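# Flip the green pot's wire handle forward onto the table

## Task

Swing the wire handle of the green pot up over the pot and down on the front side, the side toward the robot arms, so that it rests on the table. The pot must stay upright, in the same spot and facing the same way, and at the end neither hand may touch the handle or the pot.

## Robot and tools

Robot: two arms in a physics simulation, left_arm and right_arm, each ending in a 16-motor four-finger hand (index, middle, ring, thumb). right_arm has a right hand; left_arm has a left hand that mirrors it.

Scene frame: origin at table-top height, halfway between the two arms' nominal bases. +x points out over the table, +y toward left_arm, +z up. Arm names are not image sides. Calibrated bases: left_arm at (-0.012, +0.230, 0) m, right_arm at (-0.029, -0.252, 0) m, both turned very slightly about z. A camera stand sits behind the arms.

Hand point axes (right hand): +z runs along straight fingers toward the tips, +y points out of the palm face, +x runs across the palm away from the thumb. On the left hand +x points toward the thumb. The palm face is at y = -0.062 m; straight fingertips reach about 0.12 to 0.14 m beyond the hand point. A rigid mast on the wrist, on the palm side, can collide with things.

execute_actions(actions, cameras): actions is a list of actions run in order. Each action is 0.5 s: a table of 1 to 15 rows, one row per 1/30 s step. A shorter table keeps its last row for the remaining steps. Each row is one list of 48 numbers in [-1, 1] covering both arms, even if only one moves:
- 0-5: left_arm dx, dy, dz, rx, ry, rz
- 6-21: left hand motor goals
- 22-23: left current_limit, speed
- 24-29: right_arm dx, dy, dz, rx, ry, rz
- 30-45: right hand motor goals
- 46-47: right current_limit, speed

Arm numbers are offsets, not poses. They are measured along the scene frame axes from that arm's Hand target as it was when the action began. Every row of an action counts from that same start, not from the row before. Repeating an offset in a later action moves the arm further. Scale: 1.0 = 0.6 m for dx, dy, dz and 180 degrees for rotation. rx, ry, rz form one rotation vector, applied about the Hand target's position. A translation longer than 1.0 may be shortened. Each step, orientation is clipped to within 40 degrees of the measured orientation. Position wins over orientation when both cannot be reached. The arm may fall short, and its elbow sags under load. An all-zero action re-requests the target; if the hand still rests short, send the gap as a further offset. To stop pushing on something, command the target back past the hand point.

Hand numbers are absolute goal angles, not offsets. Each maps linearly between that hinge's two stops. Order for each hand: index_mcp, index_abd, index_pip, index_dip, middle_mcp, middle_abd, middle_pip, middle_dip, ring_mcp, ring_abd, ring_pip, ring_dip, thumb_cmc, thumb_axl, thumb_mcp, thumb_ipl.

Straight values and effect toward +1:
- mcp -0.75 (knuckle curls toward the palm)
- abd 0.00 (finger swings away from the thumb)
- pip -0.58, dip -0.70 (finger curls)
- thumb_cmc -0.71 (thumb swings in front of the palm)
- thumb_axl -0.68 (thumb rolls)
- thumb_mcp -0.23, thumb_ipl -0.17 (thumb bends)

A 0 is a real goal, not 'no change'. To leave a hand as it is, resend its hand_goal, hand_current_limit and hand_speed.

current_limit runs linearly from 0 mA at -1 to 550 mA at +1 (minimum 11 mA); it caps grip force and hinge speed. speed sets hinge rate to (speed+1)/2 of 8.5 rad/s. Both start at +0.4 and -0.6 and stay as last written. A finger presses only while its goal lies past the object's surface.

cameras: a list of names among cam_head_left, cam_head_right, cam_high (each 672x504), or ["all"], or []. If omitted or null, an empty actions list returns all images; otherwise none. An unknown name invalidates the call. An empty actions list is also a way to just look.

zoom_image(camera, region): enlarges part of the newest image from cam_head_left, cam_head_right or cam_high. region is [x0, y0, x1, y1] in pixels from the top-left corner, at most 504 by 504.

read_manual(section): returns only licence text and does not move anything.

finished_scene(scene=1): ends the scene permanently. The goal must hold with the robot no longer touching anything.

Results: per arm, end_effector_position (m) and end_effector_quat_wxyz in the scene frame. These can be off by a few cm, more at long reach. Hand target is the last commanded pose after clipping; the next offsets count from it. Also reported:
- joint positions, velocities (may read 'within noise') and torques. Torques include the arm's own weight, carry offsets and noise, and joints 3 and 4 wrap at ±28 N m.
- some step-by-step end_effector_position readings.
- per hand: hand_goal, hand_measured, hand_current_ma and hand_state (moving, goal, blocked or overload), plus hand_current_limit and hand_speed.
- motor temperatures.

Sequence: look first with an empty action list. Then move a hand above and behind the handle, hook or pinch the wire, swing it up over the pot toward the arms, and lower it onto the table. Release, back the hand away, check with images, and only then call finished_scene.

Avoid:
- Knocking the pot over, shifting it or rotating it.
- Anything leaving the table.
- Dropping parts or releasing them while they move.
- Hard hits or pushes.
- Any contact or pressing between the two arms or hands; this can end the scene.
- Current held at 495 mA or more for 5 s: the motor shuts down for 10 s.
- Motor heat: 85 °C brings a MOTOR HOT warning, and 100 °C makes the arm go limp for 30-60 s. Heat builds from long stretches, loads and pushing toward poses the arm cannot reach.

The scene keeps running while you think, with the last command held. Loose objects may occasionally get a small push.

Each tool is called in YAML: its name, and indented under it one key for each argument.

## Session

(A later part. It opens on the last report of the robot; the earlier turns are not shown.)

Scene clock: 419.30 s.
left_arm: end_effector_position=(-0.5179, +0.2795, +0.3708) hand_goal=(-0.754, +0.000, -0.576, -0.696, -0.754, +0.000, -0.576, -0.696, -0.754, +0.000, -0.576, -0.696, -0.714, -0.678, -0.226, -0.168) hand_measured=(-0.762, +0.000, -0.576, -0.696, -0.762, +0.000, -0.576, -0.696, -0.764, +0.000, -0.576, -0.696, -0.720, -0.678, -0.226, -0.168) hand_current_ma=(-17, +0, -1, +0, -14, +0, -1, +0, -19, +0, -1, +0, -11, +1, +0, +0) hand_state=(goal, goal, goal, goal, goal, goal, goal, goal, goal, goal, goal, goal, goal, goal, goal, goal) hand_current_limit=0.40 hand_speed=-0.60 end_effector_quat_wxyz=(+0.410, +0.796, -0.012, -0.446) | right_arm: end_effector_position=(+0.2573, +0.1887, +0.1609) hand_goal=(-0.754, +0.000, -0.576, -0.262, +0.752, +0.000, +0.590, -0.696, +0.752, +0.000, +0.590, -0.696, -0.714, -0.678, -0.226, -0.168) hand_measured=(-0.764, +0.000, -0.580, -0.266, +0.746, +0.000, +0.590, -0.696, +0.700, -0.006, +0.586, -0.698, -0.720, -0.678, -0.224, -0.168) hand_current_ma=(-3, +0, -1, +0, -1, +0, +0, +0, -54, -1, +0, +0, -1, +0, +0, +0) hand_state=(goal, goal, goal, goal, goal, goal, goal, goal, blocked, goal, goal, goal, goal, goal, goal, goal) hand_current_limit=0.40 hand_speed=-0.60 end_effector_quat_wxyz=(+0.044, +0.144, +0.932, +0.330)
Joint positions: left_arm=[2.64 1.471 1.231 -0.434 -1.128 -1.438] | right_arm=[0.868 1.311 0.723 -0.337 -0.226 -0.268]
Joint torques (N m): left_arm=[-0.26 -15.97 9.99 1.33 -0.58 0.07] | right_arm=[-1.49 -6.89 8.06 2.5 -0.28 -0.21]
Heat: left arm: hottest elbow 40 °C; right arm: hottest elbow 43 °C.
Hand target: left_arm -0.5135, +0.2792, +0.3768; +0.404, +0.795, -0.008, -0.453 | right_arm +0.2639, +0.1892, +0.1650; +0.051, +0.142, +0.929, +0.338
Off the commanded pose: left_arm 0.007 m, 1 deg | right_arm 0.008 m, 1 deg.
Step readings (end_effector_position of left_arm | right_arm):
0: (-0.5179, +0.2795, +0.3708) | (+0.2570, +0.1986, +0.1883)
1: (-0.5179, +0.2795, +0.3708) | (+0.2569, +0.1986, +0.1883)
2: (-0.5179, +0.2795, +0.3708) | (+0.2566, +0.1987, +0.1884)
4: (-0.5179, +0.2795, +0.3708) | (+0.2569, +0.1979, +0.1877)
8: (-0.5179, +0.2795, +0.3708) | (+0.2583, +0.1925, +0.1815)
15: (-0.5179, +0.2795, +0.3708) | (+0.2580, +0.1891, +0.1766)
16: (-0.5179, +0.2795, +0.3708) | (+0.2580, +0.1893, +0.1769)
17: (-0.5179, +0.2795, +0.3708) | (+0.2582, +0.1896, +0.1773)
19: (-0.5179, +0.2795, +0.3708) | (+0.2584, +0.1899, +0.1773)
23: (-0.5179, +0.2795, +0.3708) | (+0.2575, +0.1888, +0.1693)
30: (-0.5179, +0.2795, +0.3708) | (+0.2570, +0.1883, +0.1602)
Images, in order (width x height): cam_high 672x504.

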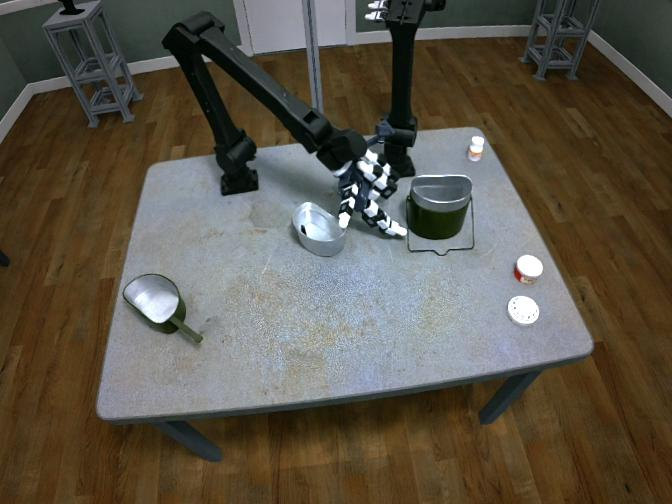

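execute_actions:
  actions:
    - [[0,0,0,0,0,0,-0.754,0,-0.576,-0.696,-0.754,0,-0.576,-0.696,-0.754,0,-0.576,-0.696,-0.714,-0.678,-0.226,-0.168,0.4,-0.6,-0.003,-0.02,-0.02,0,0,0,-0.754,0,-0.576,-0.261,0.753,0,0.591,-0.696,0.753,0,0.591,-0.696,-0.714,-0.678,-0.226,-0.168,0.4,-0.6]]
    - [[0,0,0,0,0,0,-0.754,0,-0.576,-0.696,-0.754,0,-0.576,-0.696,-0.754,0,-0.576,-0.696,-0.714,-0.678,-0.226,-0.168,0.4,-0.6,0,0,-0.022,0,0,0,-0.754,0,-0.576,-0.261,0.753,0,0.591,-0.696,0.753,0,0.591,-0.696,-0.714,-0.678,-0.226,-0.168,0.4,-0.6]]
  cameras: ["cam_high"]

zoom_image:
  camera: "cam_high"
  region: [380, 160, 490, 260]

Scene clock: 423.87 s.
left_arm: end_effector_position=(-0.5179, +0.2795, +0.3708) hand_goal=(-0.754, +0.000, -0.576, -0.696, -0.754, +0.000, -0.576, -0.696, -0.754, +0.000, -0.576, -0.696, -0.714, -0.678, -0.226, -0.168) hand_measured=(-0.762, +0.000, -0.576, -0.696, -0.762, +0.000, -0.576, -0.696, -0.764, +0.000, -0.576, -0.696, -0.720, -0.678, -0.226, -0.168) hand_current_ma=(-17, +0, -1, +0, -14, +0, -1, +0, -19, +0, -1, +0, -11, +1, +0, +0) hand_state=(goal, goal, goal, goal, goal, goal, goal, goal, goal, goal, goal, goal, goal, goal, goal, goal) hand_current_limit=0.40 hand_speed=-0.60 end_effector_quat_wxyz=(+0.410, +0.796, -0.012, -0.446) | right_arm: end_effector_position=(+0.2558, +0.1771, +0.1369) hand_goal=(-0.754, +0.000, -0.576, -0.262, +0.752, +0.000, +0.590, -0.696, +0.752, +0.000, +0.590, -0.696, -0.714, -0.678, -0.226, -0.168) hand_measured=(-0.764, +0.000, -0.580, -0.266, +0.746, +0.000, +0.590, -0.696, +0.700, -0.006, +0.586, -0.698, -0.720, -0.678, -0.224, -0.168) hand_current_ma=(-2, +0, -1, +0, -1, +0, +0, +0, -54, -1, +0, +0, -1, +0, +0, +0) hand_state=(goal, goal, goal, goal, goal, goal, goal, goal, blocked, goal, goal, goal, goal, goal, goal, goal) hand_current_limit=0.40 hand_speed=-0.60 end_effector_quat_wxyz=(+0.044, +0.144, +0.932, +0.331)
Joint positions: left_arm=[2.64 1.471 1.231 -0.434 -1.128 -1.438] | right_arm=[0.851 1.331 0.662 -0.257 -0.236 -0.282]
Joint torques (N m): left_arm=[-0.32 -15.97 9.98 1.33 -0.58 0.07] | right_arm=[-1.49 -6.65 7.64 2.45 -0.29 -0.21]
Heat: left arm: hottest elbow 40 °C; right arm: hottest elbow 43 °C.
Hand target: left_arm -0.5135, +0.2792, +0.3768; +0.404, +0.795, -0.008, -0.453 | right_arm +0.2622, +0.1771, +0.1396; +0.051, +0.142, +0.929, +0.338
Off the commanded pose: left_arm 0.007 m, 1 deg | right_arm 0.007 m, 1 deg.
Step readings (end_effector_position of left_arm | right_arm):
0: (-0.5179, +0.2795, +0.3708) | (+0.2573, +0.1887, +0.1609)
1: (-0.5179, +0.2795, +0.3708) | (+0.2572, +0.1886, +0.1608)
2: (-0.5179, +0.2795, +0.3708) | (+0.2573, +0.1883, +0.1605)
4: (-0.5179, +0.2795, +0.3708) | (+0.2568, +0.1867, +0.1585)
8: (-0.5179, +0.2795, +0.3708) | (+0.2554, +0.1789, +0.1482)
15: (-0.5179, +0.2795, +0.3708) | (+0.2556, +0.1765, +0.1457)
16: (-0.5179, +0.2795, +0.3708) | (+0.2556, +0.1766, +0.1458)
17: (-0.5179, +0.2795, +0.3708) | (+0.2558, +0.1768, +0.1460)
19: (-0.5179, +0.2795, +0.3708) | (+0.2562, +0.1774, +0.1465)
23: (-0.5179, +0.2795, +0.3708) | (+0.2562, +0.1777, +0.1422)
30: (-0.5179, +0.2795, +0.3708) | (+0.2556, +0.1768, +0.1364)
Images, in order (width x height): cam_high 672x504.

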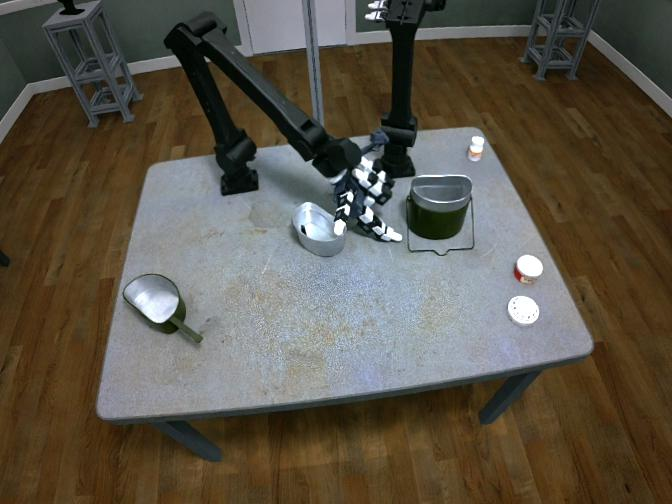

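Scaled by 4.582 from the camera's 672x504 image, which has a finer 960x720 frame.

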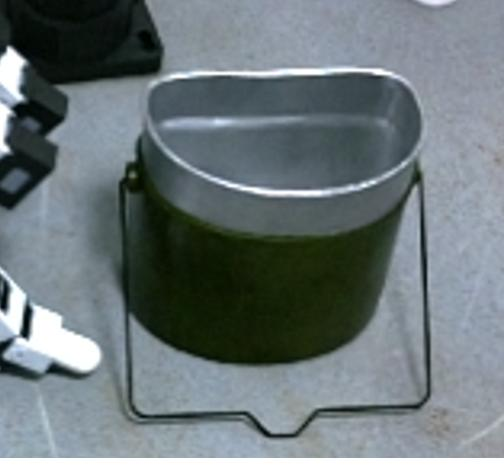

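execute_actions:
  actions:
    - [[0,0,0,0,0,0,-0.754,0,-0.576,-0.696,-0.754,0,-0.576,-0.696,-0.754,0,-0.576,-0.696,-0.714,-0.678,-0.226,-0.168,0.4,-0.6,0.002,0.05,0,0,0,0,-0.754,0,-0.576,-0.261,0.753,0,0.591,-0.696,0.753,0,0.591,-0.696,-0.714,-0.678,-0.226,-0.168,0.4,-0.6]]
  cameras: ["cam_high"]

zoom_image:
  camera: "cam_high"
  region: [380, 160, 490, 260]

Scene clock: 428.27 s.
left_arm: end_effector_position=(-0.5179, +0.2795, +0.3708) hand_goal=(-0.754, +0.000, -0.576, -0.696, -0.754, +0.000, -0.576, -0.696, -0.754, +0.000, -0.576, -0.696, -0.714, -0.678, -0.226, -0.168) hand_measured=(-0.762, +0.000, -0.576, -0.696, -0.762, +0.000, -0.576, -0.696, -0.764, +0.000, -0.576, -0.696, -0.720, -0.678, -0.226, -0.168) hand_current_ma=(-17, +0, -1, +0, -14, +0, -1, +0, -19, +0, -1, +0, -11, +1, +0, +0) hand_state=(goal, goal, goal, goal, goal, goal, goal, goal, goal, goal, goal, goal, goal, goal, goal, goal) hand_current_limit=0.40 hand_speed=-0.60 end_effector_quat_wxyz=(+0.410, +0.796, -0.012, -0.446) | right_arm: end_effector_position=(+0.2590, +0.1869, +0.1273) hand_goal=(-0.754, +0.000, -0.576, -0.262, +0.752, +0.000, +0.590, -0.696, +0.752, +0.000, +0.590, -0.696, -0.714, -0.678, -0.226, -0.168) hand_measured=(-0.746, -0.002, -0.570, -0.252, +0.746, +0.000, +0.590, -0.696, +0.700, -0.006, +0.586, -0.698, -0.720, -0.678, -0.224, -0.168) hand_current_ma=(+2, +0, +1, +3, -1, +0, +0, +0, -54, -1, +0, +0, -1, +0, +0, +0) hand_state=(goal, goal, goal, goal, goal, goal, goal, goal, blocked, goal, goal, goal, goal, goal, goal, goal) hand_current_limit=0.40 hand_speed=-0.60 end_effector_quat_wxyz=(+0.050, +0.147, +0.934, +0.323)
Joint positions: left_arm=[2.64 1.471 1.231 -0.434 -1.128 -1.438] | right_arm=[0.869 1.375 0.681 -0.24 -0.208 -0.268]
Joint torques (N m): left_arm=[-0.32 -15.97 9.98 1.33 -0.58 0.07] | right_arm=[0.67 -5.77 10.51 2.24 -0.25 0.02]
Heat: left arm: hottest elbow 40 °C; right arm: hottest elbow 42 °C.
Hand target: left_arm -0.5135, +0.2792, +0.3768; +0.404, +0.795, -0.008, -0.453 | right_arm +0.2634, +0.2071, +0.1398; +0.051, +0.142, +0.929, +0.338
Off the commanded pose: left_arm 0.007 m, 1 deg | right_arm 0.024 m, 2 deg.
Step readings (end_effector_position of left_arm | right_arm):
0: (-0.5179, +0.2795, +0.3708) | (+0.2558, +0.1771, +0.1369)
1: (-0.5179, +0.2795, +0.3708) | (+0.2558, +0.1771, +0.1369)
2: (-0.5179, +0.2795, +0.3708) | (+0.2563, +0.1769, +0.1361)
4: (-0.5179, +0.2795, +0.3708) | (+0.2576, +0.1775, +0.1316)
8: (-0.5179, +0.2795, +0.3708) | (+0.2583, +0.1816, +0.1271)
15: (-0.5179, +0.2795, +0.3708) | (+0.2590, +0.1870, +0.1273)
Images, in order (width x height): cam_high 672x504.

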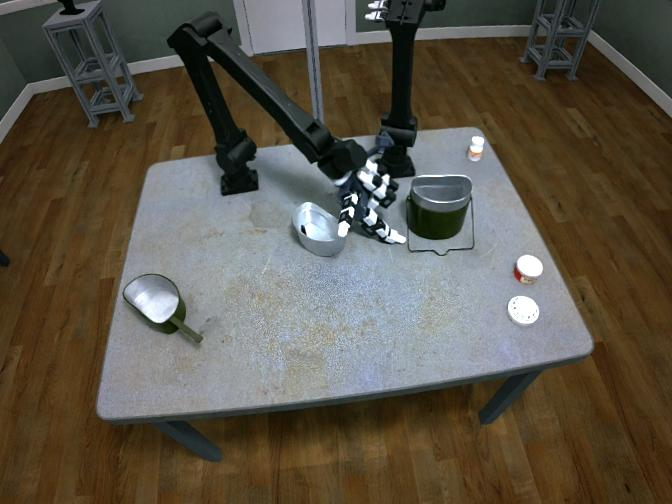

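Scaled by 4.582 from the camera's 672x504 image, which has a finer 960x720 frame.

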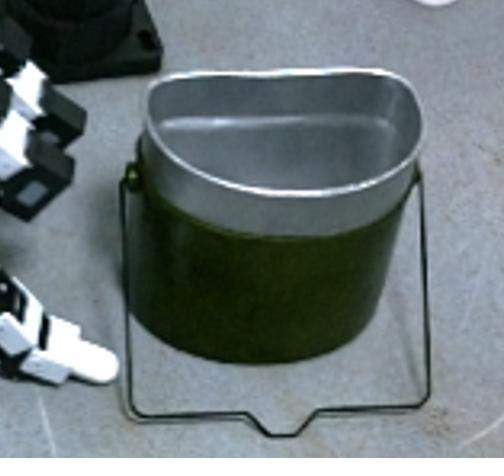

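execute_actions:
  actions:
    - [[0,0,0,0,0,0,-0.754,0,-0.576,-0.696,-0.754,0,-0.576,-0.696,-0.754,0,-0.576,-0.696,-0.714,-0.678,-0.226,-0.168,0.4,-0.6,0,0.013,0.03,0,0,0,-0.754,0,-0.576,-0.261,0.753,0,0.591,-0.696,0.753,0,0.591,-0.696,-0.714,-0.678,-0.226,-0.168,0.4,-0.6]]
  cameras: ["cam_high"]

zoom_image:
  camera: "cam_high"
  region: [380, 160, 490, 260]

Scene clock: 430.93 s.
left_arm: end_effector_position=(-0.5179, +0.2795, +0.3708) hand_goal=(-0.754, +0.000, -0.576, -0.696, -0.754, +0.000, -0.576, -0.696, -0.754, +0.000, -0.576, -0.696, -0.714, -0.678, -0.226, -0.168) hand_measured=(-0.762, +0.000, -0.576, -0.696, -0.762, +0.000, -0.576, -0.696, -0.764, +0.000, -0.576, -0.696, -0.720, -0.678, -0.226, -0.168) hand_current_ma=(-17, +0, -1, +0, -14, +0, -1, +0, -19, +0, -1, +0, -11, +1, +0, +0) hand_state=(goal, goal, goal, goal, goal, goal, goal, goal, goal, goal, goal, goal, goal, goal, goal, goal) hand_current_limit=0.40 hand_speed=-0.60 end_effector_quat_wxyz=(+0.410, +0.796, -0.012, -0.446) | right_arm: end_effector_position=(+0.2565, +0.1976, +0.1363) hand_goal=(-0.754, +0.000, -0.576, -0.262, +0.752, +0.000, +0.590, -0.696, +0.752, +0.000, +0.590, -0.696, -0.714, -0.678, -0.226, -0.168) hand_measured=(-0.756, -0.002, -0.574, -0.260, +0.746, +0.000, +0.590, -0.696, +0.700, -0.006, +0.586, -0.698, -0.720, -0.678, -0.224, -0.168) hand_current_ma=(+0, +0, +0, +0, -1, +0, +0, +0, -54, -1, +0, +0, -1, +0, +0, +0) hand_state=(goal, goal, goal, goal, goal, goal, goal, goal, blocked, goal, goal, goal, goal, goal, goal, goal) hand_current_limit=0.40 hand_speed=-0.60 end_effector_quat_wxyz=(+0.046, +0.144, +0.934, +0.323)
Joint positions: left_arm=[2.64 1.471 1.231 -0.434 -1.128 -1.438] | right_arm=[0.888 1.375 0.712 -0.269 -0.204 -0.256]
Joint torques (N m): left_arm=[-0.26 -15.97 9.99 1.33 -0.58 0.07] | right_arm=[0.32 -7.36 11.34 1.18 -0.1 -0.02]
Heat: left arm: hottest elbow 40 °C; right arm: hottest elbow 43 °C.
Hand target: left_arm -0.5135, +0.2792, +0.3768; +0.404, +0.795, -0.008, -0.453 | right_arm +0.2634, +0.2149, +0.1578; +0.051, +0.142, +0.929, +0.338
Off the commanded pose: left_arm 0.007 m, 1 deg | right_arm 0.028 m, 2 deg.
Step readings (end_effector_position of left_arm | right_arm):
0: (-0.5179, +0.2795, +0.3708) | (+0.2590, +0.1869, +0.1273)
1: (-0.5179, +0.2795, +0.3708) | (+0.2590, +0.1872, +0.1274)
2: (-0.5179, +0.2795, +0.3708) | (+0.2594, +0.1876, +0.1282)
4: (-0.5179, +0.2795, +0.3708) | (+0.2592, +0.1894, +0.1297)
8: (-0.5179, +0.2795, +0.3708) | (+0.2570, +0.1952, +0.1342)
15: (-0.5179, +0.2795, +0.3708) | (+0.2566, +0.1977, +0.1365)
Images, in order (width x height): cam_high 672x504.

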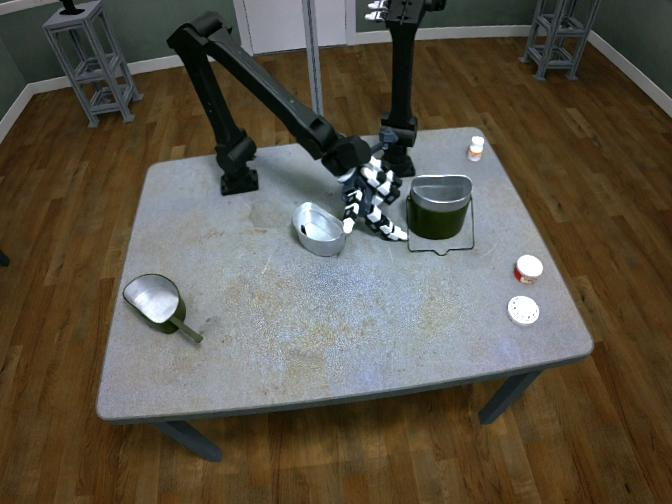

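Scaled by 4.582 from the camera's 672x504 image, which has a finer 960x720 frame.

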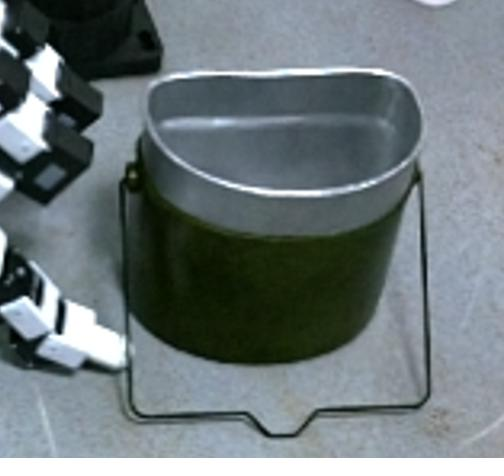

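execute_actions:
  actions:
    - [[0,0,0,0,0,0,-0.754,0,-0.576,-0.696,-0.754,0,-0.576,-0.696,-0.754,0,-0.576,-0.696,-0.714,-0.678,-0.226,-0.168,0.4,-0.6,-0.001,0.018,0.004,0,0,0,-0.754,0,-0.576,-0.261,0.753,0,0.591,-0.696,0.753,0,0.591,-0.696,-0.714,-0.678,-0.226,-0.168,0.4,-0.6]]
  cameras: ["cam_high"]

zoom_image:
  camera: "cam_high"
  region: [390, 190, 440, 260]

Scene clock: 435.07 s.
left_arm: end_effector_position=(-0.5179, +0.2795, +0.3708) hand_goal=(-0.754, +0.000, -0.576, -0.696, -0.754, +0.000, -0.576, -0.696, -0.754, +0.000, -0.576, -0.696, -0.714, -0.678, -0.226, -0.168) hand_measured=(-0.762, +0.000, -0.576, -0.696, -0.762, +0.000, -0.576, -0.696, -0.764, +0.000, -0.576, -0.696, -0.720, -0.678, -0.226, -0.168) hand_current_ma=(-17, +0, -1, +0, -14, +0, -1, +0, -19, +0, -1, +0, -11, +1, +0, +0) hand_state=(goal, goal, goal, goal, goal, goal, goal, goal, goal, goal, goal, goal, goal, goal, goal, goal) hand_current_limit=0.40 hand_speed=-0.60 end_effector_quat_wxyz=(+0.410, +0.796, -0.012, -0.446) | right_arm: end_effector_position=(+0.2567, +0.2079, +0.1409) hand_goal=(-0.754, +0.000, -0.576, -0.262, +0.752, +0.000, +0.590, -0.696, +0.752, +0.000, +0.590, -0.696, -0.714, -0.678, -0.226, -0.168) hand_measured=(-0.756, -0.002, -0.574, -0.260, +0.746, +0.000, +0.590, -0.696, +0.700, -0.006, +0.586, -0.698, -0.720, -0.678, -0.224, -0.168) hand_current_ma=(+0, +0, +0, +0, -1, +0, +0, +0, -54, -1, +0, +0, -1, +0, +0, +0) hand_state=(goal, goal, goal, goal, goal, goal, goal, goal, blocked, goal, goal, goal, goal, goal, goal, goal) hand_current_limit=0.40 hand_speed=-0.60 end_effector_quat_wxyz=(+0.048, +0.144, +0.933, +0.325)
Joint positions: left_arm=[2.64 1.471 1.231 -0.434 -1.128 -1.438] | right_arm=[0.905 1.388 0.736 -0.273 -0.193 -0.242]
Joint torques (N m): left_arm=[-0.26 -15.97 9.99 1.35 -0.58 0.07] | right_arm=[0.32 -7.24 11.4 1.2 -0.09 -0.02]
Heat: left arm: hottest elbow 40 °C; right arm: hottest elbow 43 °C.
Hand target: left_arm -0.5135, +0.2792, +0.3768; +0.404, +0.795, -0.008, -0.453 | right_arm +0.2629, +0.2257, +0.1603; +0.051, +0.142, +0.929, +0.338
Off the commanded pose: left_arm 0.007 m, 1 deg | right_arm 0.027 m, 2 deg.
Step readings (end_effector_position of left_arm | right_arm):
0: (-0.5179, +0.2795, +0.3708) | (+0.2565, +0.1975, +0.1362)
1: (-0.5179, +0.2795, +0.3708) | (+0.2566, +0.1975, +0.1362)
2: (-0.5179, +0.2795, +0.3708) | (+0.2567, +0.1977, +0.1364)
4: (-0.5179, +0.2795, +0.3708) | (+0.2569, +0.1991, +0.1371)
8: (-0.5179, +0.2795, +0.3708) | (+0.2567, +0.2051, +0.1404)
15: (-0.5179, +0.2795, +0.3708) | (+0.2565, +0.2080, +0.1419)
Images, in order (width x height): cam_high 672x504.

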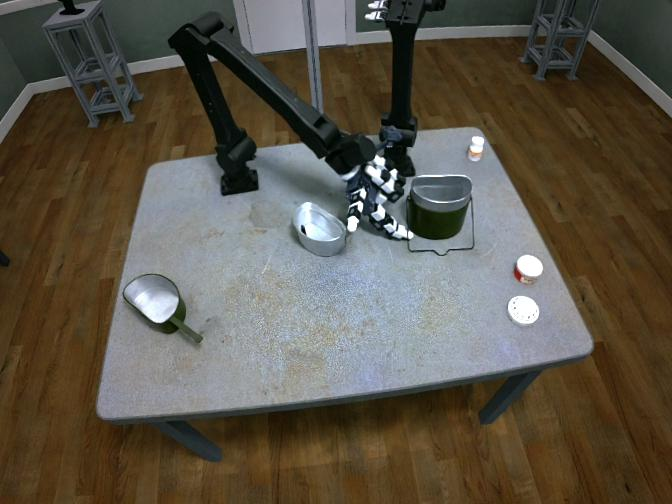

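Scaled by 7.200 from the camera's 672x504 image, which has a finer 960x720 frame.

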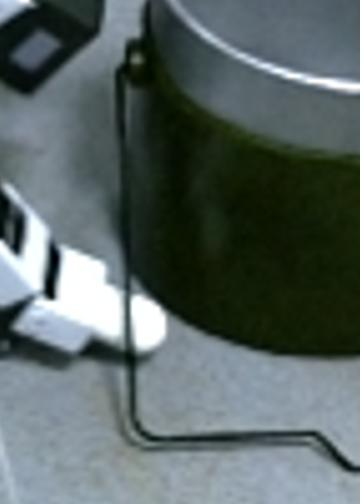

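execute_actions:
  actions:
    - [[0,0,0,0,0,0,-0.754,0,-0.576,-0.696,-0.754,0,-0.576,-0.696,-0.754,0,-0.576,-0.696,-0.714,-0.678,-0.226,-0.168,0.4,-0.6,0.012,-0.01,0.04,0,0,0,-0.754,0,-0.576,-0.261,0.753,0,0.591,-0.696,0.753,0,0.591,-0.696,-0.714,-0.678,-0.226,-0.168,0.4,-0.6]]
  cameras: ["cam_high"]

zoom_image:
  camera: "cam_high"
  region: [380, 160, 490, 260]

Scene clock: 439.43 s.
left_arm: end_effector_position=(-0.5179, +0.2795, +0.3708) hand_goal=(-0.754, +0.000, -0.576, -0.696, -0.754, +0.000, -0.576, -0.696, -0.754, +0.000, -0.576, -0.696, -0.714, -0.678, -0.226, -0.168) hand_measured=(-0.762, +0.000, -0.576, -0.696, -0.762, +0.000, -0.576, -0.696, -0.764, +0.000, -0.576, -0.696, -0.720, -0.678, -0.226, -0.168) hand_current_ma=(-17, +0, -1, +0, -14, +0, -1, +0, -19, +0, -1, +0, -11, +1, +0, +0) hand_state=(goal, goal, goal, goal, goal, goal, goal, goal, goal, goal, goal, goal, goal, goal, goal, goal) hand_current_limit=0.40 hand_speed=-0.60 end_effector_quat_wxyz=(+0.410, +0.796, -0.012, -0.446) | right_arm: end_effector_position=(+0.2552, +0.2088, +0.1536) hand_goal=(-0.754, +0.000, -0.576, -0.262, +0.752, +0.000, +0.590, -0.696, +0.752, +0.000, +0.590, -0.696, -0.714, -0.678, -0.226, -0.168) hand_measured=(-0.758, -0.002, -0.576, -0.260, +0.746, +0.000, +0.590, -0.696, +0.700, -0.006, +0.586, -0.698, -0.720, -0.678, -0.224, -0.168) hand_current_ma=(-1, +0, +0, +0, -1, +0, +0, +0, -54, -1, +0, +0, -1, +0, +0, +0) hand_state=(goal, goal, goal, goal, goal, goal, goal, goal, blocked, goal, goal, goal, goal, goal, goal, goal) hand_current_limit=0.40 hand_speed=-0.60 end_effector_quat_wxyz=(+0.039, +0.144, +0.937, +0.317)
Joint positions: left_arm=[2.64 1.471 1.231 -0.434 -1.128 -1.438] | right_arm=[0.905 1.364 0.769 -0.353 -0.203 -0.242]
Joint torques (N m): left_arm=[-0.26 -15.97 9.99 1.33 -0.58 0.07] | right_arm=[-1.61 -8.64 11.69 1.16 -0.26 -0.18]
Heat: left arm: hottest elbow 40 °C; right arm: hottest elbow 43 °C.
Hand target: left_arm -0.5135, +0.2792, +0.3768; +0.404, +0.795, -0.008, -0.453 | right_arm +0.2700, +0.2197, +0.1842; +0.051, +0.142, +0.929, +0.338
Off the commanded pose: left_arm 0.007 m, 1 deg | right_arm 0.036 m, 3 deg.
Step readings (end_effector_position of left_arm | right_arm):
0: (-0.5179, +0.2795, +0.3708) | (+0.2567, +0.2079, +0.1409)
1: (-0.5179, +0.2795, +0.3708) | (+0.2566, +0.2078, +0.1406)
2: (-0.5179, +0.2795, +0.3708) | (+0.2564, +0.2076, +0.1402)
4: (-0.5179, +0.2795, +0.3708) | (+0.2554, +0.2073, +0.1393)
8: (-0.5179, +0.2795, +0.3708) | (+0.2545, +0.2074, +0.1444)
15: (-0.5179, +0.2795, +0.3708) | (+0.2554, +0.2091, +0.1541)
Images, in order (width x height): cam_high 672x504.

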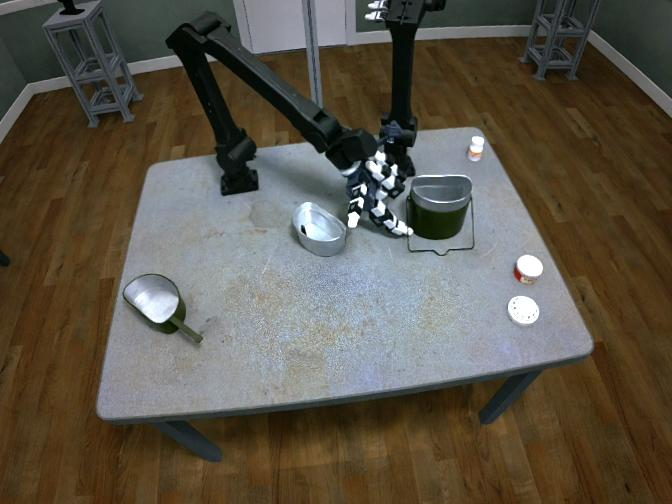

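Scaled by 4.582 from the camera's 672x504 image, which has a finer 960x720 frame.

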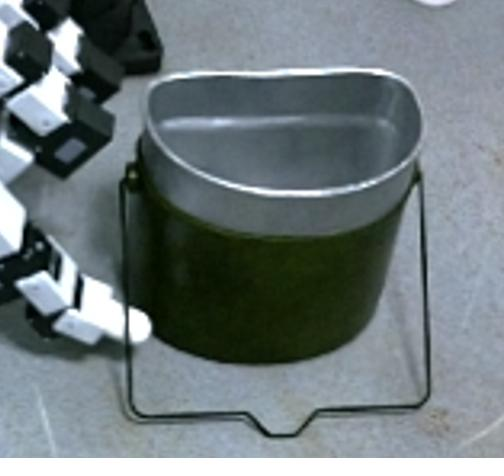

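execute_actions:
  actions:
    - [[0,0,0,0,0,0,-0.754,0,-0.576,-0.696,-0.754,0,-0.576,-0.696,-0.754,0,-0.576,-0.696,-0.714,-0.678,-0.226,-0.168,0.4,-0.6,0.025,-0.008,0.028,0,0,0,-0.754,0,-0.576,-0.261,0.753,0,0.591,-0.696,0.753,0,0.591,-0.696,-0.714,-0.678,-0.226,-0.168,0.4,-0.6]]
  cameras: ["cam_high"]

zoom_image:
  camera: "cam_high"
  region: [380, 160, 490, 260]

Scene clock: 443.67 s.
left_arm: end_effector_position=(-0.5179, +0.2795, +0.3708) hand_goal=(-0.754, +0.000, -0.576, -0.696, -0.754, +0.000, -0.576, -0.696, -0.754, +0.000, -0.576, -0.696, -0.714, -0.678, -0.226, -0.168) hand_measured=(-0.762, +0.000, -0.576, -0.696, -0.762, +0.000, -0.576, -0.696, -0.764, +0.000, -0.576, -0.696, -0.720, -0.678, -0.226, -0.168) hand_current_ma=(-17, +0, -1, +0, -14, +0, -1, +0, -19, +0, -1, +0, -11, +1, +0, +0) hand_state=(goal, goal, goal, goal, goal, goal, goal, goal, goal, goal, goal, goal, goal, goal, goal, goal) hand_current_limit=0.40 hand_speed=-0.60 end_effector_quat_wxyz=(+0.410, +0.796, -0.012, -0.446) | right_arm: end_effector_position=(+0.2701, +0.2032, +0.1657) hand_goal=(-0.754, +0.000, -0.576, -0.262, +0.752, +0.000, +0.590, -0.696, +0.752, +0.000, +0.590, -0.696, -0.714, -0.678, -0.226, -0.168) hand_measured=(-0.762, +0.000, -0.578, -0.262, +0.746, +0.000, +0.590, -0.696, +0.700, -0.006, +0.586, -0.698, -0.720, -0.678, -0.224, -0.168) hand_current_ma=(-2, +0, +0, +0, -1, +0, +0, +0, -54, -1, +0, +0, -1, +0, +0, +0) hand_state=(goal, goal, goal, goal, goal, goal, goal, goal, blocked, goal, goal, goal, goal, goal, goal, goal) hand_current_limit=0.40 hand_speed=-0.60 end_effector_quat_wxyz=(+0.036, +0.148, +0.937, +0.314)
Joint positions: left_arm=[2.64 1.471 1.231 -0.434 -1.128 -1.438] | right_arm=[0.865 1.355 0.805 -0.413 -0.226 -0.268]
Joint torques (N m): left_arm=[-0.26 -15.97 10 1.33 -0.58 0.07] | right_arm=[-1.55 -9 12.15 1.21 -0.28 -0.2]
Heat: left arm: hottest elbow 40 °C; right arm: hottest elbow 43 °C.
Hand target: left_arm -0.5135, +0.2792, +0.3768; +0.404, +0.795, -0.008, -0.453 | right_arm +0.2849, +0.2150, +0.2010; +0.051, +0.142, +0.929, +0.338
Off the commanded pose: left_arm 0.007 m, 1 deg | right_arm 0.040 m, 4 deg.
Step readings (end_effector_position of left_arm | right_arm):
0: (-0.5179, +0.2795, +0.3708) | (+0.2552, +0.2087, +0.1535)
1: (-0.5179, +0.2795, +0.3708) | (+0.2551, +0.2087, +0.1534)
2: (-0.5179, +0.2795, +0.3708) | (+0.2549, +0.2086, +0.1534)
4: (-0.5179, +0.2795, +0.3708) | (+0.2569, +0.2071, +0.1542)
8: (-0.5179, +0.2795, +0.3708) | (+0.2665, +0.2036, +0.1605)
15: (-0.5179, +0.2795, +0.3708) | (+0.2705, +0.2032, +0.1660)
Images, in order (width x height): cam_high 672x504.

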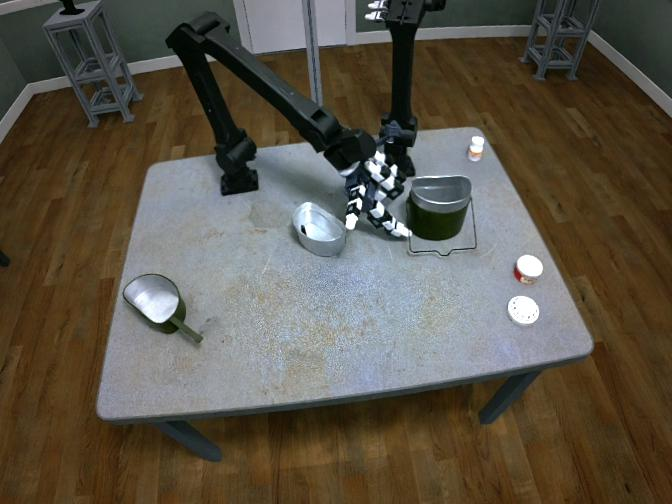

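Scaled by 4.582 from the camera's 672x504 image, which has a finer 960x720 frame.

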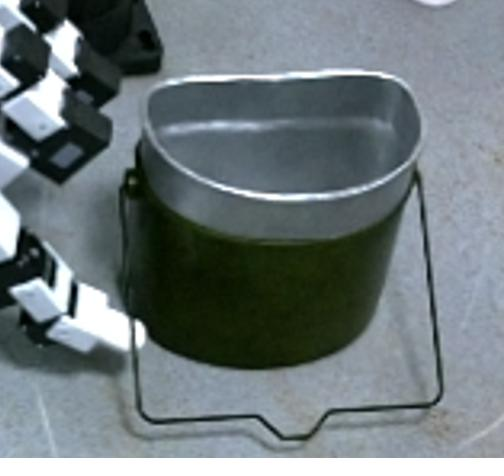

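execute_actions:
  actions:
    - [[0,0,0,0,0,0,-0.754,0,-0.576,-0.696,-0.754,0,-0.576,-0.696,-0.754,0,-0.576,-0.696,-0.714,-0.678,-0.226,-0.168,0.4,-0.6,0.012,0.008,0.0,0,0,0,-0.754,0,-0.576,0.1,0.753,0,0.591,-0.696,0.753,0,0.591,-0.696,-0.714,-0.678,-0.226,-0.168,0.4,-0.6]]
  cameras: ["cam_high"]

zoom_image:
  camera: "cam_high"
  region: [380, 160, 490, 260]

Scene clock: 449.87 s.
left_arm: end_effector_position=(-0.5179, +0.2795, +0.3708) hand_goal=(-0.754, +0.000, -0.576, -0.696, -0.754, +0.000, -0.576, -0.696, -0.754, +0.000, -0.576, -0.696, -0.714, -0.678, -0.226, -0.168) hand_measured=(-0.762, +0.000, -0.576, -0.696, -0.762, +0.000, -0.576, -0.696, -0.764, +0.000, -0.576, -0.696, -0.720, -0.678, -0.226, -0.168) hand_current_ma=(-17, +0, -1, +0, -14, +0, -1, +0, -19, +0, -1, +0, -11, +1, +0, +0) hand_state=(goal, goal, goal, goal, goal, goal, goal, goal, goal, goal, goal, goal, goal, goal, goal, goal) hand_current_limit=0.40 hand_speed=-0.60 end_effector_quat_wxyz=(+0.410, +0.796, -0.012, -0.446) | right_arm: end_effector_position=(+0.2756, +0.2066, +0.1744) hand_goal=(-0.754, +0.000, -0.576, +0.100, +0.752, +0.000, +0.590, -0.696, +0.752, +0.000, +0.590, -0.696, -0.714, -0.678, -0.226, -0.168) hand_measured=(-0.766, +0.000, -0.580, +0.094, +0.746, +0.000, +0.590, -0.696, +0.700, -0.006, +0.586, -0.698, -0.720, -0.678, -0.224, -0.168) hand_current_ma=(-3, +0, -1, -1, -1, +0, +0, +0, -54, -1, +0, +0, -1, +0, +0, +0) hand_state=(goal, goal, goal, goal, goal, goal, goal, goal, blocked, goal, goal, goal, goal, goal, goal, goal) hand_current_limit=0.40 hand_speed=-0.60 end_effector_quat_wxyz=(+0.039, +0.147, +0.935, +0.320)
Joint positions: left_arm=[2.64 1.471 1.231 -0.434 -1.128 -1.438] | right_arm=[0.859 1.357 0.823 -0.417 -0.23 -0.274]
Joint torques (N m): left_arm=[-0.26 -15.97 9.99 1.33 -0.58 0.07] | right_arm=[-1.44 -7.47 12.44 1.35 -0.31 -0.21]
Heat: left arm: hottest elbow 40 °C; right arm: hottest elbow 44 °C.
Hand target: left_arm -0.5135, +0.2792, +0.3768; +0.404, +0.795, -0.008, -0.453 | right_arm +0.2921, +0.2197, +0.2009; +0.051, +0.142, +0.929, +0.338
Off the commanded pose: left_arm 0.007 m, 1 deg | right_arm 0.034 m, 3 deg.
Step readings (end_effector_position of left_arm | right_arm):
0: (-0.5179, +0.2795, +0.3708) | (+0.2700, +0.2033, +0.1657)
1: (-0.5179, +0.2795, +0.3708) | (+0.2700, +0.2033, +0.1657)
2: (-0.5179, +0.2795, +0.3708) | (+0.2702, +0.2032, +0.1659)
4: (-0.5179, +0.2795, +0.3708) | (+0.2710, +0.2033, +0.1667)
8: (-0.5179, +0.2795, +0.3708) | (+0.2736, +0.2049, +0.1712)
15: (-0.5179, +0.2795, +0.3708) | (+0.2758, +0.2065, +0.1748)
Images, in order (width x height): cam_high 672x504.

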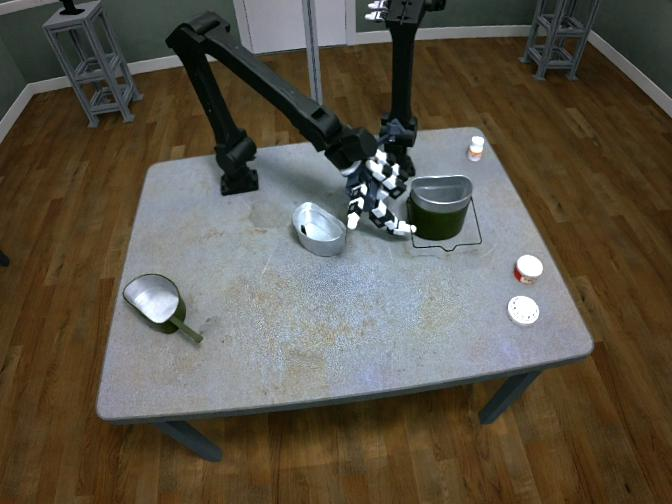

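Scaled by 4.582 from the camera's 672x504 image, which has a finer 960x720 frame.

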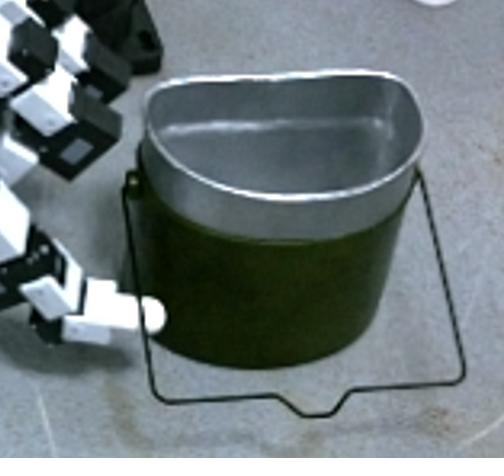

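execute_actions:
  actions:
    - [[0,0,0,0,0,0,-0.754,0,-0.576,-0.696,-0.754,0,-0.576,-0.696,-0.754,0,-0.576,-0.696,-0.714,-0.678,-0.226,-0.168,0.4,-0.6,0.004,0,0.05,0,0,0,-0.754,0,-0.576,0.1,0.753,0,0.591,-0.696,0.753,0,0.591,-0.696,-0.714,-0.678,-0.226,-0.168,0.4,-0.6]]
    - [[0,0,0,0,0,0,-0.754,0,-0.576,-0.696,-0.754,0,-0.576,-0.696,-0.754,0,-0.576,-0.696,-0.714,-0.678,-0.226,-0.168,0.4,-0.6,0.004,0,0.05,0,0,0,-0.754,0,-0.576,0.1,0.753,0,0.591,-0.696,0.753,0,0.591,-0.696,-0.714,-0.678,-0.226,-0.168,0.4,-0.6]]
  cameras: ["cam_high"]

zoom_image:
  camera: "cam_high"
  region: [380, 160, 490, 260]

Scene clock: 456.03 s.
left_arm: end_effector_position=(-0.5179, +0.2795, +0.3708) hand_goal=(-0.754, +0.000, -0.576, -0.696, -0.754, +0.000, -0.576, -0.696, -0.754, +0.000, -0.576, -0.696, -0.714, -0.678, -0.226, -0.168) hand_measured=(-0.762, +0.000, -0.576, -0.696, -0.762, +0.000, -0.576, -0.696, -0.764, +0.000, -0.576, -0.696, -0.720, -0.678, -0.226, -0.168) hand_current_ma=(-17, +0, -1, +0, -14, +0, -1, +0, -19, +0, -1, +0, -11, +1, +0, +0) hand_state=(goal, goal, goal, goal, goal, goal, goal, goal, goal, goal, goal, goal, goal, goal, goal, goal) hand_current_limit=0.40 hand_speed=-0.60 end_effector_quat_wxyz=(+0.410, +0.796, -0.012, -0.446) | right_arm: end_effector_position=(+0.2825, +0.2112, +0.2249) hand_goal=(-0.754, +0.000, -0.576, +0.100, +0.752, +0.000, +0.590, -0.696, +0.752, +0.000, +0.590, -0.696, -0.714, -0.678, -0.226, -0.168) hand_measured=(-0.766, +0.000, -0.580, +0.094, +0.746, +0.000, +0.590, -0.696, +0.700, -0.006, +0.586, -0.698, -0.720, -0.678, -0.224, -0.168) hand_current_ma=(-3, +0, -1, -1, -1, +0, +0, +0, -54, -1, +0, +0, -1, +0, +0, +0) hand_state=(goal, goal, goal, goal, goal, goal, goal, goal, blocked, goal, goal, goal, goal, goal, goal, goal) hand_current_limit=0.40 hand_speed=-0.60 end_effector_quat_wxyz=(+0.036, +0.147, +0.937, +0.315)
Joint positions: left_arm=[2.64 1.471 1.231 -0.434 -1.128 -1.438] | right_arm=[0.851 1.314 0.938 -0.588 -0.236 -0.282]
Joint torques (N m): left_arm=[-0.26 -15.91 10 1.33 -0.58 0.07] | right_arm=[-1.49 -8.64 12.98 1.17 -0.3 -0.21]
Heat: left arm: hottest elbow 40 °C; right arm: hottest elbow 44 °C.
Hand target: left_arm -0.5135, +0.2792, +0.3768; +0.404, +0.795, -0.008, -0.453 | right_arm +0.2969, +0.2197, +0.2609; +0.051, +0.142, +0.929, +0.338
Off the commanded pose: left_arm 0.007 m, 1 deg | right_arm 0.040 m, 3 deg.
Step readings (end_effector_position of left_arm | right_arm):
0: (-0.5179, +0.2795, +0.3708) | (+0.2756, +0.2066, +0.1744)
1: (-0.5179, +0.2795, +0.3708) | (+0.2757, +0.2067, +0.1747)
2: (-0.5179, +0.2795, +0.3708) | (+0.2755, +0.2067, +0.1747)
4: (-0.5179, +0.2795, +0.3708) | (+0.2760, +0.2067, +0.1759)
8: (-0.5179, +0.2795, +0.3708) | (+0.2780, +0.2082, +0.1838)
15: (-0.5179, +0.2795, +0.3708) | (+0.2799, +0.2094, +0.1934)
16: (-0.5179, +0.2795, +0.3708) | (+0.2797, +0.2093, +0.1932)
17: (-0.5179, +0.2795, +0.3708) | (+0.2794, +0.2091, +0.1936)
19: (-0.5179, +0.2795, +0.3708) | (+0.2794, +0.2084, +0.1955)
23: (-0.5179, +0.2795, +0.3708) | (+0.2804, +0.2091, +0.2096)
30: (-0.5179, +0.2795, +0.3708) | (+0.2824, +0.2116, +0.2252)
Images, in order (width x height): cam_high 672x504.

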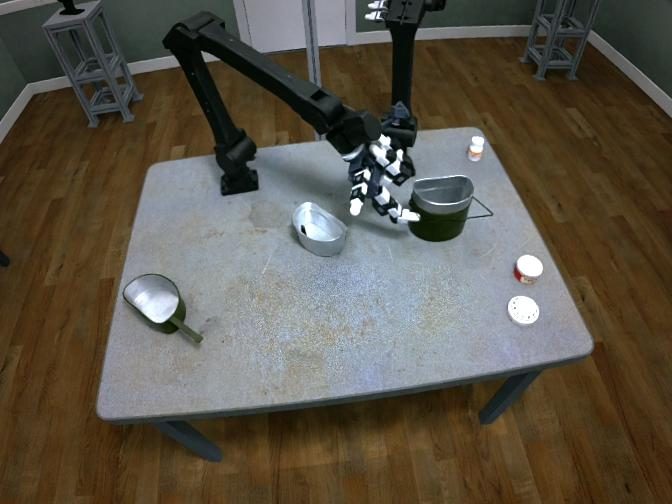

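Scaled by 4.582 from the camera's 672x504 image, which has a finer 960x720 frame.

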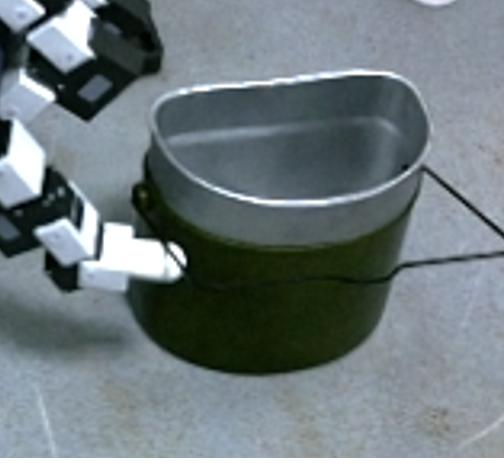

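execute_actions:
  actions: []
  cameras: ["cam_head_left","cam_head_right"]

zoom_image:
  camera: "cam_head_right"
  region: [120, 240, 300, 350]

zoom_image:
  camera: "cam_head_left"
  region: [100, 240, 280, 350]

Scene clock: 463.30 s.
left_arm: end_effector_position=(-0.5179, +0.2795, +0.3708) hand_goal=(-0.754, +0.000, -0.576, -0.696, -0.754, +0.000, -0.576, -0.696, -0.754, +0.000, -0.576, -0.696, -0.714, -0.678, -0.226, -0.168) hand_measured=(-0.762, +0.000, -0.576, -0.696, -0.762, +0.000, -0.576, -0.696, -0.764, +0.000, -0.576, -0.696, -0.720, -0.678, -0.226, -0.168) hand_current_ma=(-17, +0, -1, +0, -14, +0, -1, +0, -19, +0, -1, +0, -11, +1, +0, +0) hand_state=(goal, goal, goal, goal, goal, goal, goal, goal, goal, goal, goal, goal, goal, goal, goal, goal) hand_current_limit=0.40 hand_speed=-0.60 end_effector_quat_wxyz=(+0.410, +0.796, -0.012, -0.446) | right_arm: end_effector_position=(+0.2825, +0.2112, +0.2248) hand_goal=(-0.754, +0.000, -0.576, +0.100, +0.752, +0.000, +0.590, -0.696, +0.752, +0.000, +0.590, -0.696, -0.714, -0.678, -0.226, -0.168) hand_measured=(-0.766, +0.000, -0.580, +0.094, +0.746, +0.000, +0.590, -0.696, +0.700, -0.006, +0.586, -0.698, -0.720, -0.678, -0.224, -0.168) hand_current_ma=(-3, +0, -1, -1, -1, +0, +0, +0, -54, -1, +0, +0, -1, +0, +0, +0) hand_state=(goal, goal, goal, goal, goal, goal, goal, goal, blocked, goal, goal, goal, goal, goal, goal, goal) hand_current_limit=0.40 hand_speed=-0.60 end_effector_quat_wxyz=(+0.036, +0.147, +0.937, +0.315)
Joint positions: left_arm=[2.64 1.471 1.231 -0.434 -1.128 -1.438] | right_arm=[0.851 1.314 0.938 -0.588 -0.236 -0.282]
Joint velocities: within noise
Joint torques (N m): left_arm=[-0.26 -15.97 9.99 1.33 -0.58 0.07] | right_arm=[-1.55 -8.64 12.98 1.14 -0.29 -0.21]
Motor temperatures (°C): left_arm=[29 37 40 29 30 28] | right_arm=[31 36 44 33 31 32]
Heat: left arm: hottest elbow 40 °C; right arm: hottest elbow 44 °C.
Hand target: left_arm -0.5135, +0.2792, +0.3768; +0.404, +0.795, -0.008, -0.453 | right_arm +0.2969, +0.2197, +0.2609; +0.051, +0.142, +0.929, +0.338
Off the commanded pose: left_arm 0.007 m, 1 deg | right_arm 0.040 m, 3 deg.
Images, in order (width x height): cam_head_left 672x504, cam_head_right 672x504.

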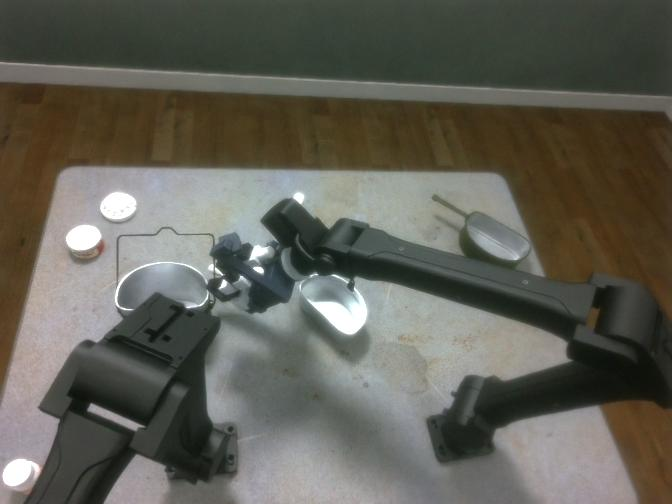

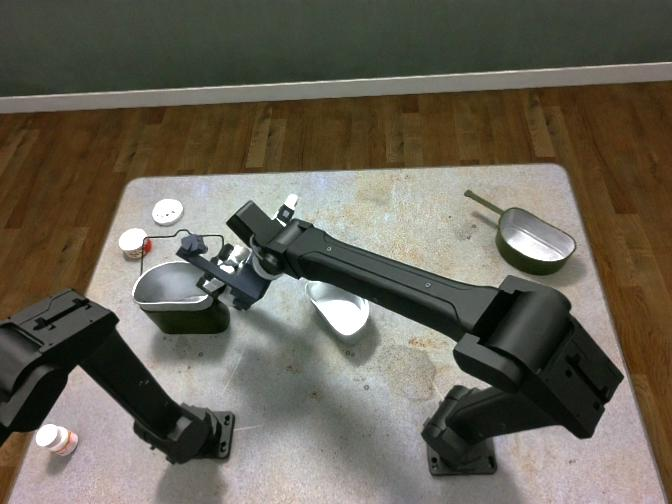

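Scaled by 2.800 from the camera's 672x504 image, which has a finer 960x720 frame.

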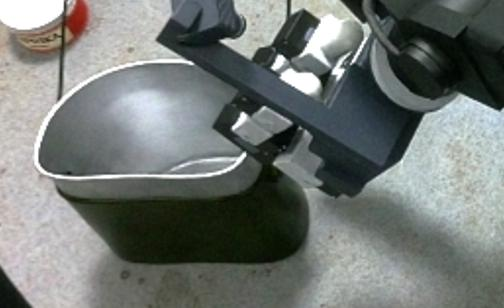

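Scaled by 2.800 from the camera's 672x504 image, which has a finer 960x720 frame.

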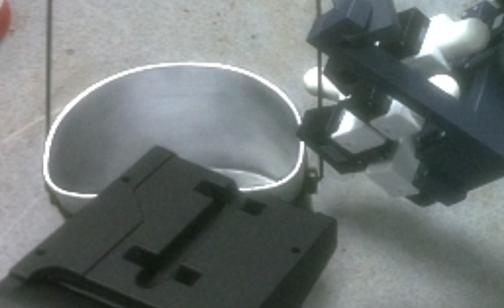

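execute_actions:
  actions:
    - [[0,0,0,0,0,0,-0.754,0,-0.576,-0.696,-0.754,0,-0.576,-0.696,-0.754,0,-0.576,-0.696,-0.714,-0.678,-0.226,-0.168,0.4,-0.6,0.0,0,0.05,0,0,0,-0.754,0,-0.576,0.1,0.753,0,0.591,-0.696,0.753,0,0.591,-0.696,-0.714,-0.678,-0.226,-0.168,0.4,-0.6]]
  cameras: ["cam_high"]

zoom_image:
  camera: "cam_high"
  region: [390, 160, 500, 260]

Scene clock: 475.33 s.
left_arm: end_effector_position=(-0.5179, +0.2795, +0.3708) hand_goal=(-0.754, +0.000, -0.576, -0.696, -0.754, +0.000, -0.576, -0.696, -0.754, +0.000, -0.576, -0.696, -0.714, -0.678, -0.226, -0.168) hand_measured=(-0.762, +0.000, -0.576, -0.696, -0.762, +0.000, -0.576, -0.696, -0.764, +0.000, -0.576, -0.696, -0.720, -0.678, -0.226, -0.168) hand_current_ma=(-17, +0, -1, +0, -14, +0, -1, +0, -19, +0, -1, +0, -11, +1, +0, +0) hand_state=(goal, goal, goal, goal, goal, goal, goal, goal, goal, goal, goal, goal, goal, goal, goal, goal) hand_current_limit=0.40 hand_speed=-0.60 end_effector_quat_wxyz=(+0.410, +0.796, -0.012, -0.446) | right_arm: end_effector_position=(+0.2841, +0.2123, +0.2529) hand_goal=(-0.754, +0.000, -0.576, +0.100, +0.752, +0.000, +0.590, -0.696, +0.752, +0.000, +0.590, -0.696, -0.714, -0.678, -0.226, -0.168) hand_measured=(-0.766, +0.000, -0.580, +0.094, +0.746, +0.000, +0.590, -0.696, +0.700, -0.006, +0.586, -0.698, -0.720, -0.678, -0.224, -0.168) hand_current_ma=(-3, +0, -1, -1, -1, +0, +0, +0, -54, -1, +0, +0, -1, +0, +0, +0) hand_state=(goal, goal, goal, goal, goal, goal, goal, goal, blocked, goal, goal, goal, goal, goal, goal, goal) hand_current_limit=0.40 hand_speed=-0.60 end_effector_quat_wxyz=(+0.035, +0.147, +0.937, +0.314)
Joint positions: left_arm=[2.64 1.471 1.231 -0.434 -1.128 -1.438] | right_arm=[0.85 1.293 0.998 -0.671 -0.236 -0.282]
Joint torques (N m): left_arm=[-0.26 -15.97 9.99 1.33 -0.58 0.07] | right_arm=[-1.61 -8.64 13.29 1.17 -0.29 -0.2]
Heat: left arm: hottest elbow 40 °C; right arm: hottest elbow 45 °C.
Hand target: left_arm -0.5135, +0.2792, +0.3768; +0.404, +0.795, -0.008, -0.453 | right_arm +0.2970, +0.2196, +0.2909; +0.051, +0.142, +0.929, +0.338
Off the commanded pose: left_arm 0.007 m, 1 deg | right_arm 0.041 m, 3 deg.
Step readings (end_effector_position of left_arm | right_arm):
0: (-0.5179, +0.2795, +0.3708) | (+0.2825, +0.2112, +0.2248)
1: (-0.5179, +0.2795, +0.3708) | (+0.2825, +0.2113, +0.2251)
2: (-0.5179, +0.2795, +0.3708) | (+0.2823, +0.2110, +0.2251)
4: (-0.5179, +0.2795, +0.3708) | (+0.2820, +0.2106, +0.2268)
8: (-0.5179, +0.2795, +0.3708) | (+0.2824, +0.2110, +0.2380)
15: (-0.5179, +0.2795, +0.3708) | (+0.2841, +0.2125, +0.2531)
Images, in order (width x height): cam_high 672x504.

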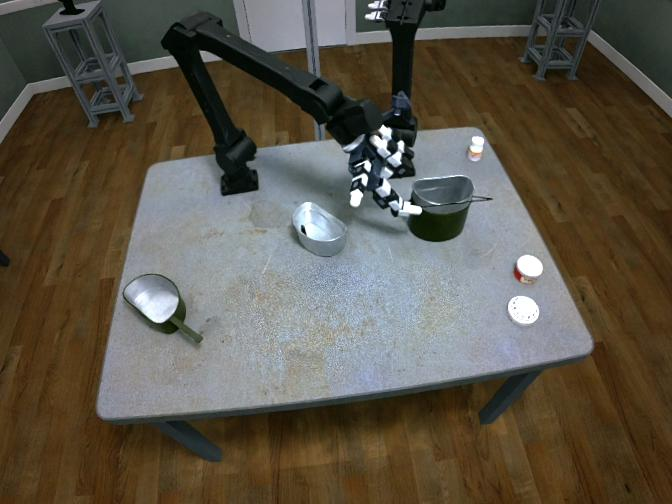

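Scaled by 4.582 from the camera's 672x504 image, which has a finer 960x720 frame.

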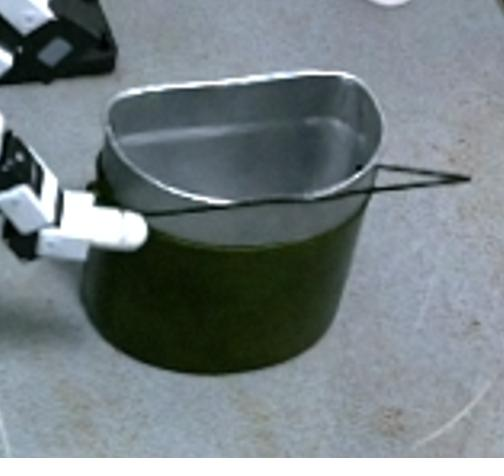

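execute_actions:
  actions:
    - [[0,0,0,0,0,0,-0.754,0,-0.576,-0.696,-0.754,0,-0.576,-0.696,-0.754,0,-0.576,-0.696,-0.714,-0.678,-0.226,-0.168,0.4,-0.6,0.0,0.004,0.045,0,0,0,-0.754,0,-0.576,0.1,0.753,0,0.591,-0.696,0.753,0,0.591,-0.696,-0.714,-0.678,-0.226,-0.168,0.4,-0.6]]
    - [[0,0,0,0,0,0,-0.754,0,-0.576,-0.696,-0.754,0,-0.576,-0.696,-0.754,0,-0.576,-0.696,-0.714,-0.678,-0.226,-0.168,0.4,-0.6,-0.03,0.004,0.035,0,0,0,-0.754,0,-0.576,0.1,0.753,0,0.591,-0.696,0.753,0,0.591,-0.696,-0.714,-0.678,-0.226,-0.168,0.4,-0.6]]
  cameras: ["cam_high"]

zoom_image:
  camera: "cam_high"
  region: [390, 150, 500, 250]

Scene clock: 480.13 s.
left_arm: end_effector_position=(-0.5179, +0.2795, +0.3708) hand_goal=(-0.754, +0.000, -0.576, -0.696, -0.754, +0.000, -0.576, -0.696, -0.754, +0.000, -0.576, -0.696, -0.714, -0.678, -0.226, -0.168) hand_measured=(-0.762, +0.000, -0.576, -0.696, -0.762, +0.000, -0.576, -0.696, -0.764, +0.000, -0.576, -0.696, -0.720, -0.678, -0.226, -0.168) hand_current_ma=(-17, +0, -1, +0, -14, +0, -1, +0, -19, +0, -1, +0, -11, +1, +0, +0) hand_state=(goal, goal, goal, goal, goal, goal, goal, goal, goal, goal, goal, goal, goal, goal, goal, goal) hand_current_limit=0.40 hand_speed=-0.60 end_effector_quat_wxyz=(+0.410, +0.796, -0.012, -0.446) | right_arm: end_effector_position=(+0.2779, +0.2130, +0.3011) hand_goal=(-0.754, +0.000, -0.576, +0.100, +0.752, +0.000, +0.590, -0.696, +0.752, +0.000, +0.590, -0.696, -0.714, -0.678, -0.226, -0.168) hand_measured=(-0.764, +0.000, -0.580, +0.096, +0.746, +0.000, +0.590, -0.696, +0.700, -0.006, +0.586, -0.698, -0.720, -0.678, -0.224, -0.168) hand_current_ma=(-3, +0, -1, +0, -1, +0, +0, +0, -54, -1, +0, +0, -1, +0, +0, +0) hand_state=(goal, goal, goal, goal, goal, goal, goal, goal, blocked, goal, goal, goal, goal, goal, goal, goal) hand_current_limit=0.40 hand_speed=-0.60 end_effector_quat_wxyz=(+0.041, +0.147, +0.937, +0.315)
Joint positions: left_arm=[2.64 1.471 1.231 -0.434 -1.128 -1.438] | right_arm=[0.868 1.251 1.088 -0.795 -0.216 -0.271]
Joint torques (N m): left_arm=[-0.26 -15.97 9.99 1.33 -0.59 0.07] | right_arm=[0.38 -8.35 13.52 1.16 -0.12 -0.01]
Heat: left arm: hottest elbow 40 °C; right arm: hottest elbow 45 °C.
Hand target: left_arm -0.5135, +0.2792, +0.3768; +0.404, +0.795, -0.008, -0.453 | right_arm +0.2789, +0.2246, +0.3390; +0.051, +0.142, +0.929, +0.338
Off the commanded pose: left_arm 0.007 m, 1 deg | right_arm 0.039 m, 3 deg.
Step readings (end_effector_position of left_arm | right_arm):
0: (-0.5179, +0.2795, +0.3708) | (+0.2841, +0.2123, +0.2529)
1: (-0.5179, +0.2795, +0.3708) | (+0.2842, +0.2123, +0.2531)
2: (-0.5179, +0.2795, +0.3708) | (+0.2840, +0.2121, +0.2534)
4: (-0.5179, +0.2795, +0.3708) | (+0.2838, +0.2119, +0.2558)
8: (-0.5179, +0.2795, +0.3708) | (+0.2854, +0.2138, +0.2675)
15: (-0.5179, +0.2795, +0.3708) | (+0.2867, +0.2155, +0.2795)
16: (-0.5179, +0.2795, +0.3708) | (+0.2866, +0.2154, +0.2795)
17: (-0.5179, +0.2795, +0.3708) | (+0.2867, +0.2148, +0.2795)
19: (-0.5179, +0.2795, +0.3708) | (+0.2860, +0.2128, +0.2799)
23: (-0.5179, +0.2795, +0.3708) | (+0.2817, +0.2112, +0.2880)
30: (-0.5179, +0.2795, +0.3708) | (+0.2781, +0.2131, +0.3013)
Images, in order (width x height): cam_high 672x504.

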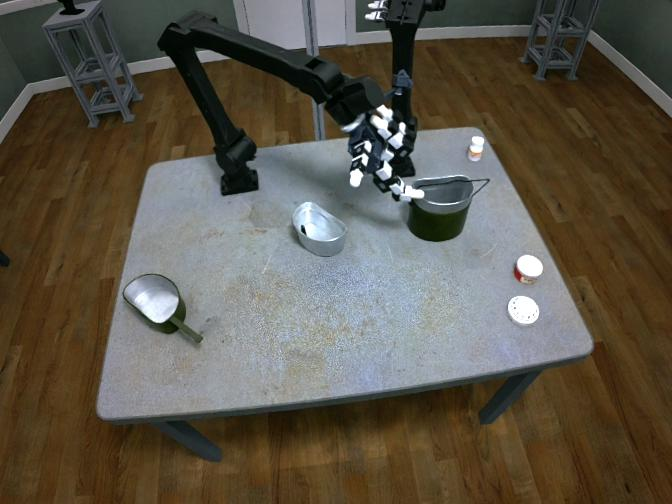

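Scaled by 4.582 from the camera's 672x504 image, which has a finer 960x720 frame.

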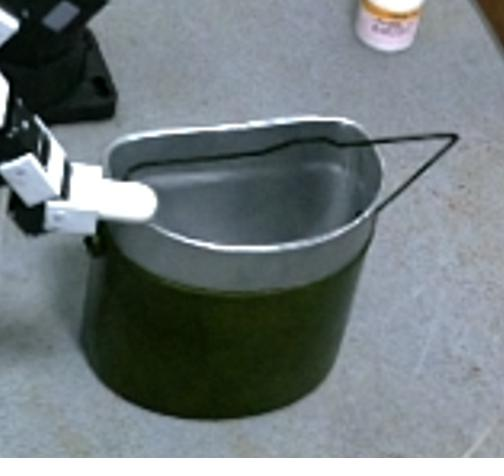

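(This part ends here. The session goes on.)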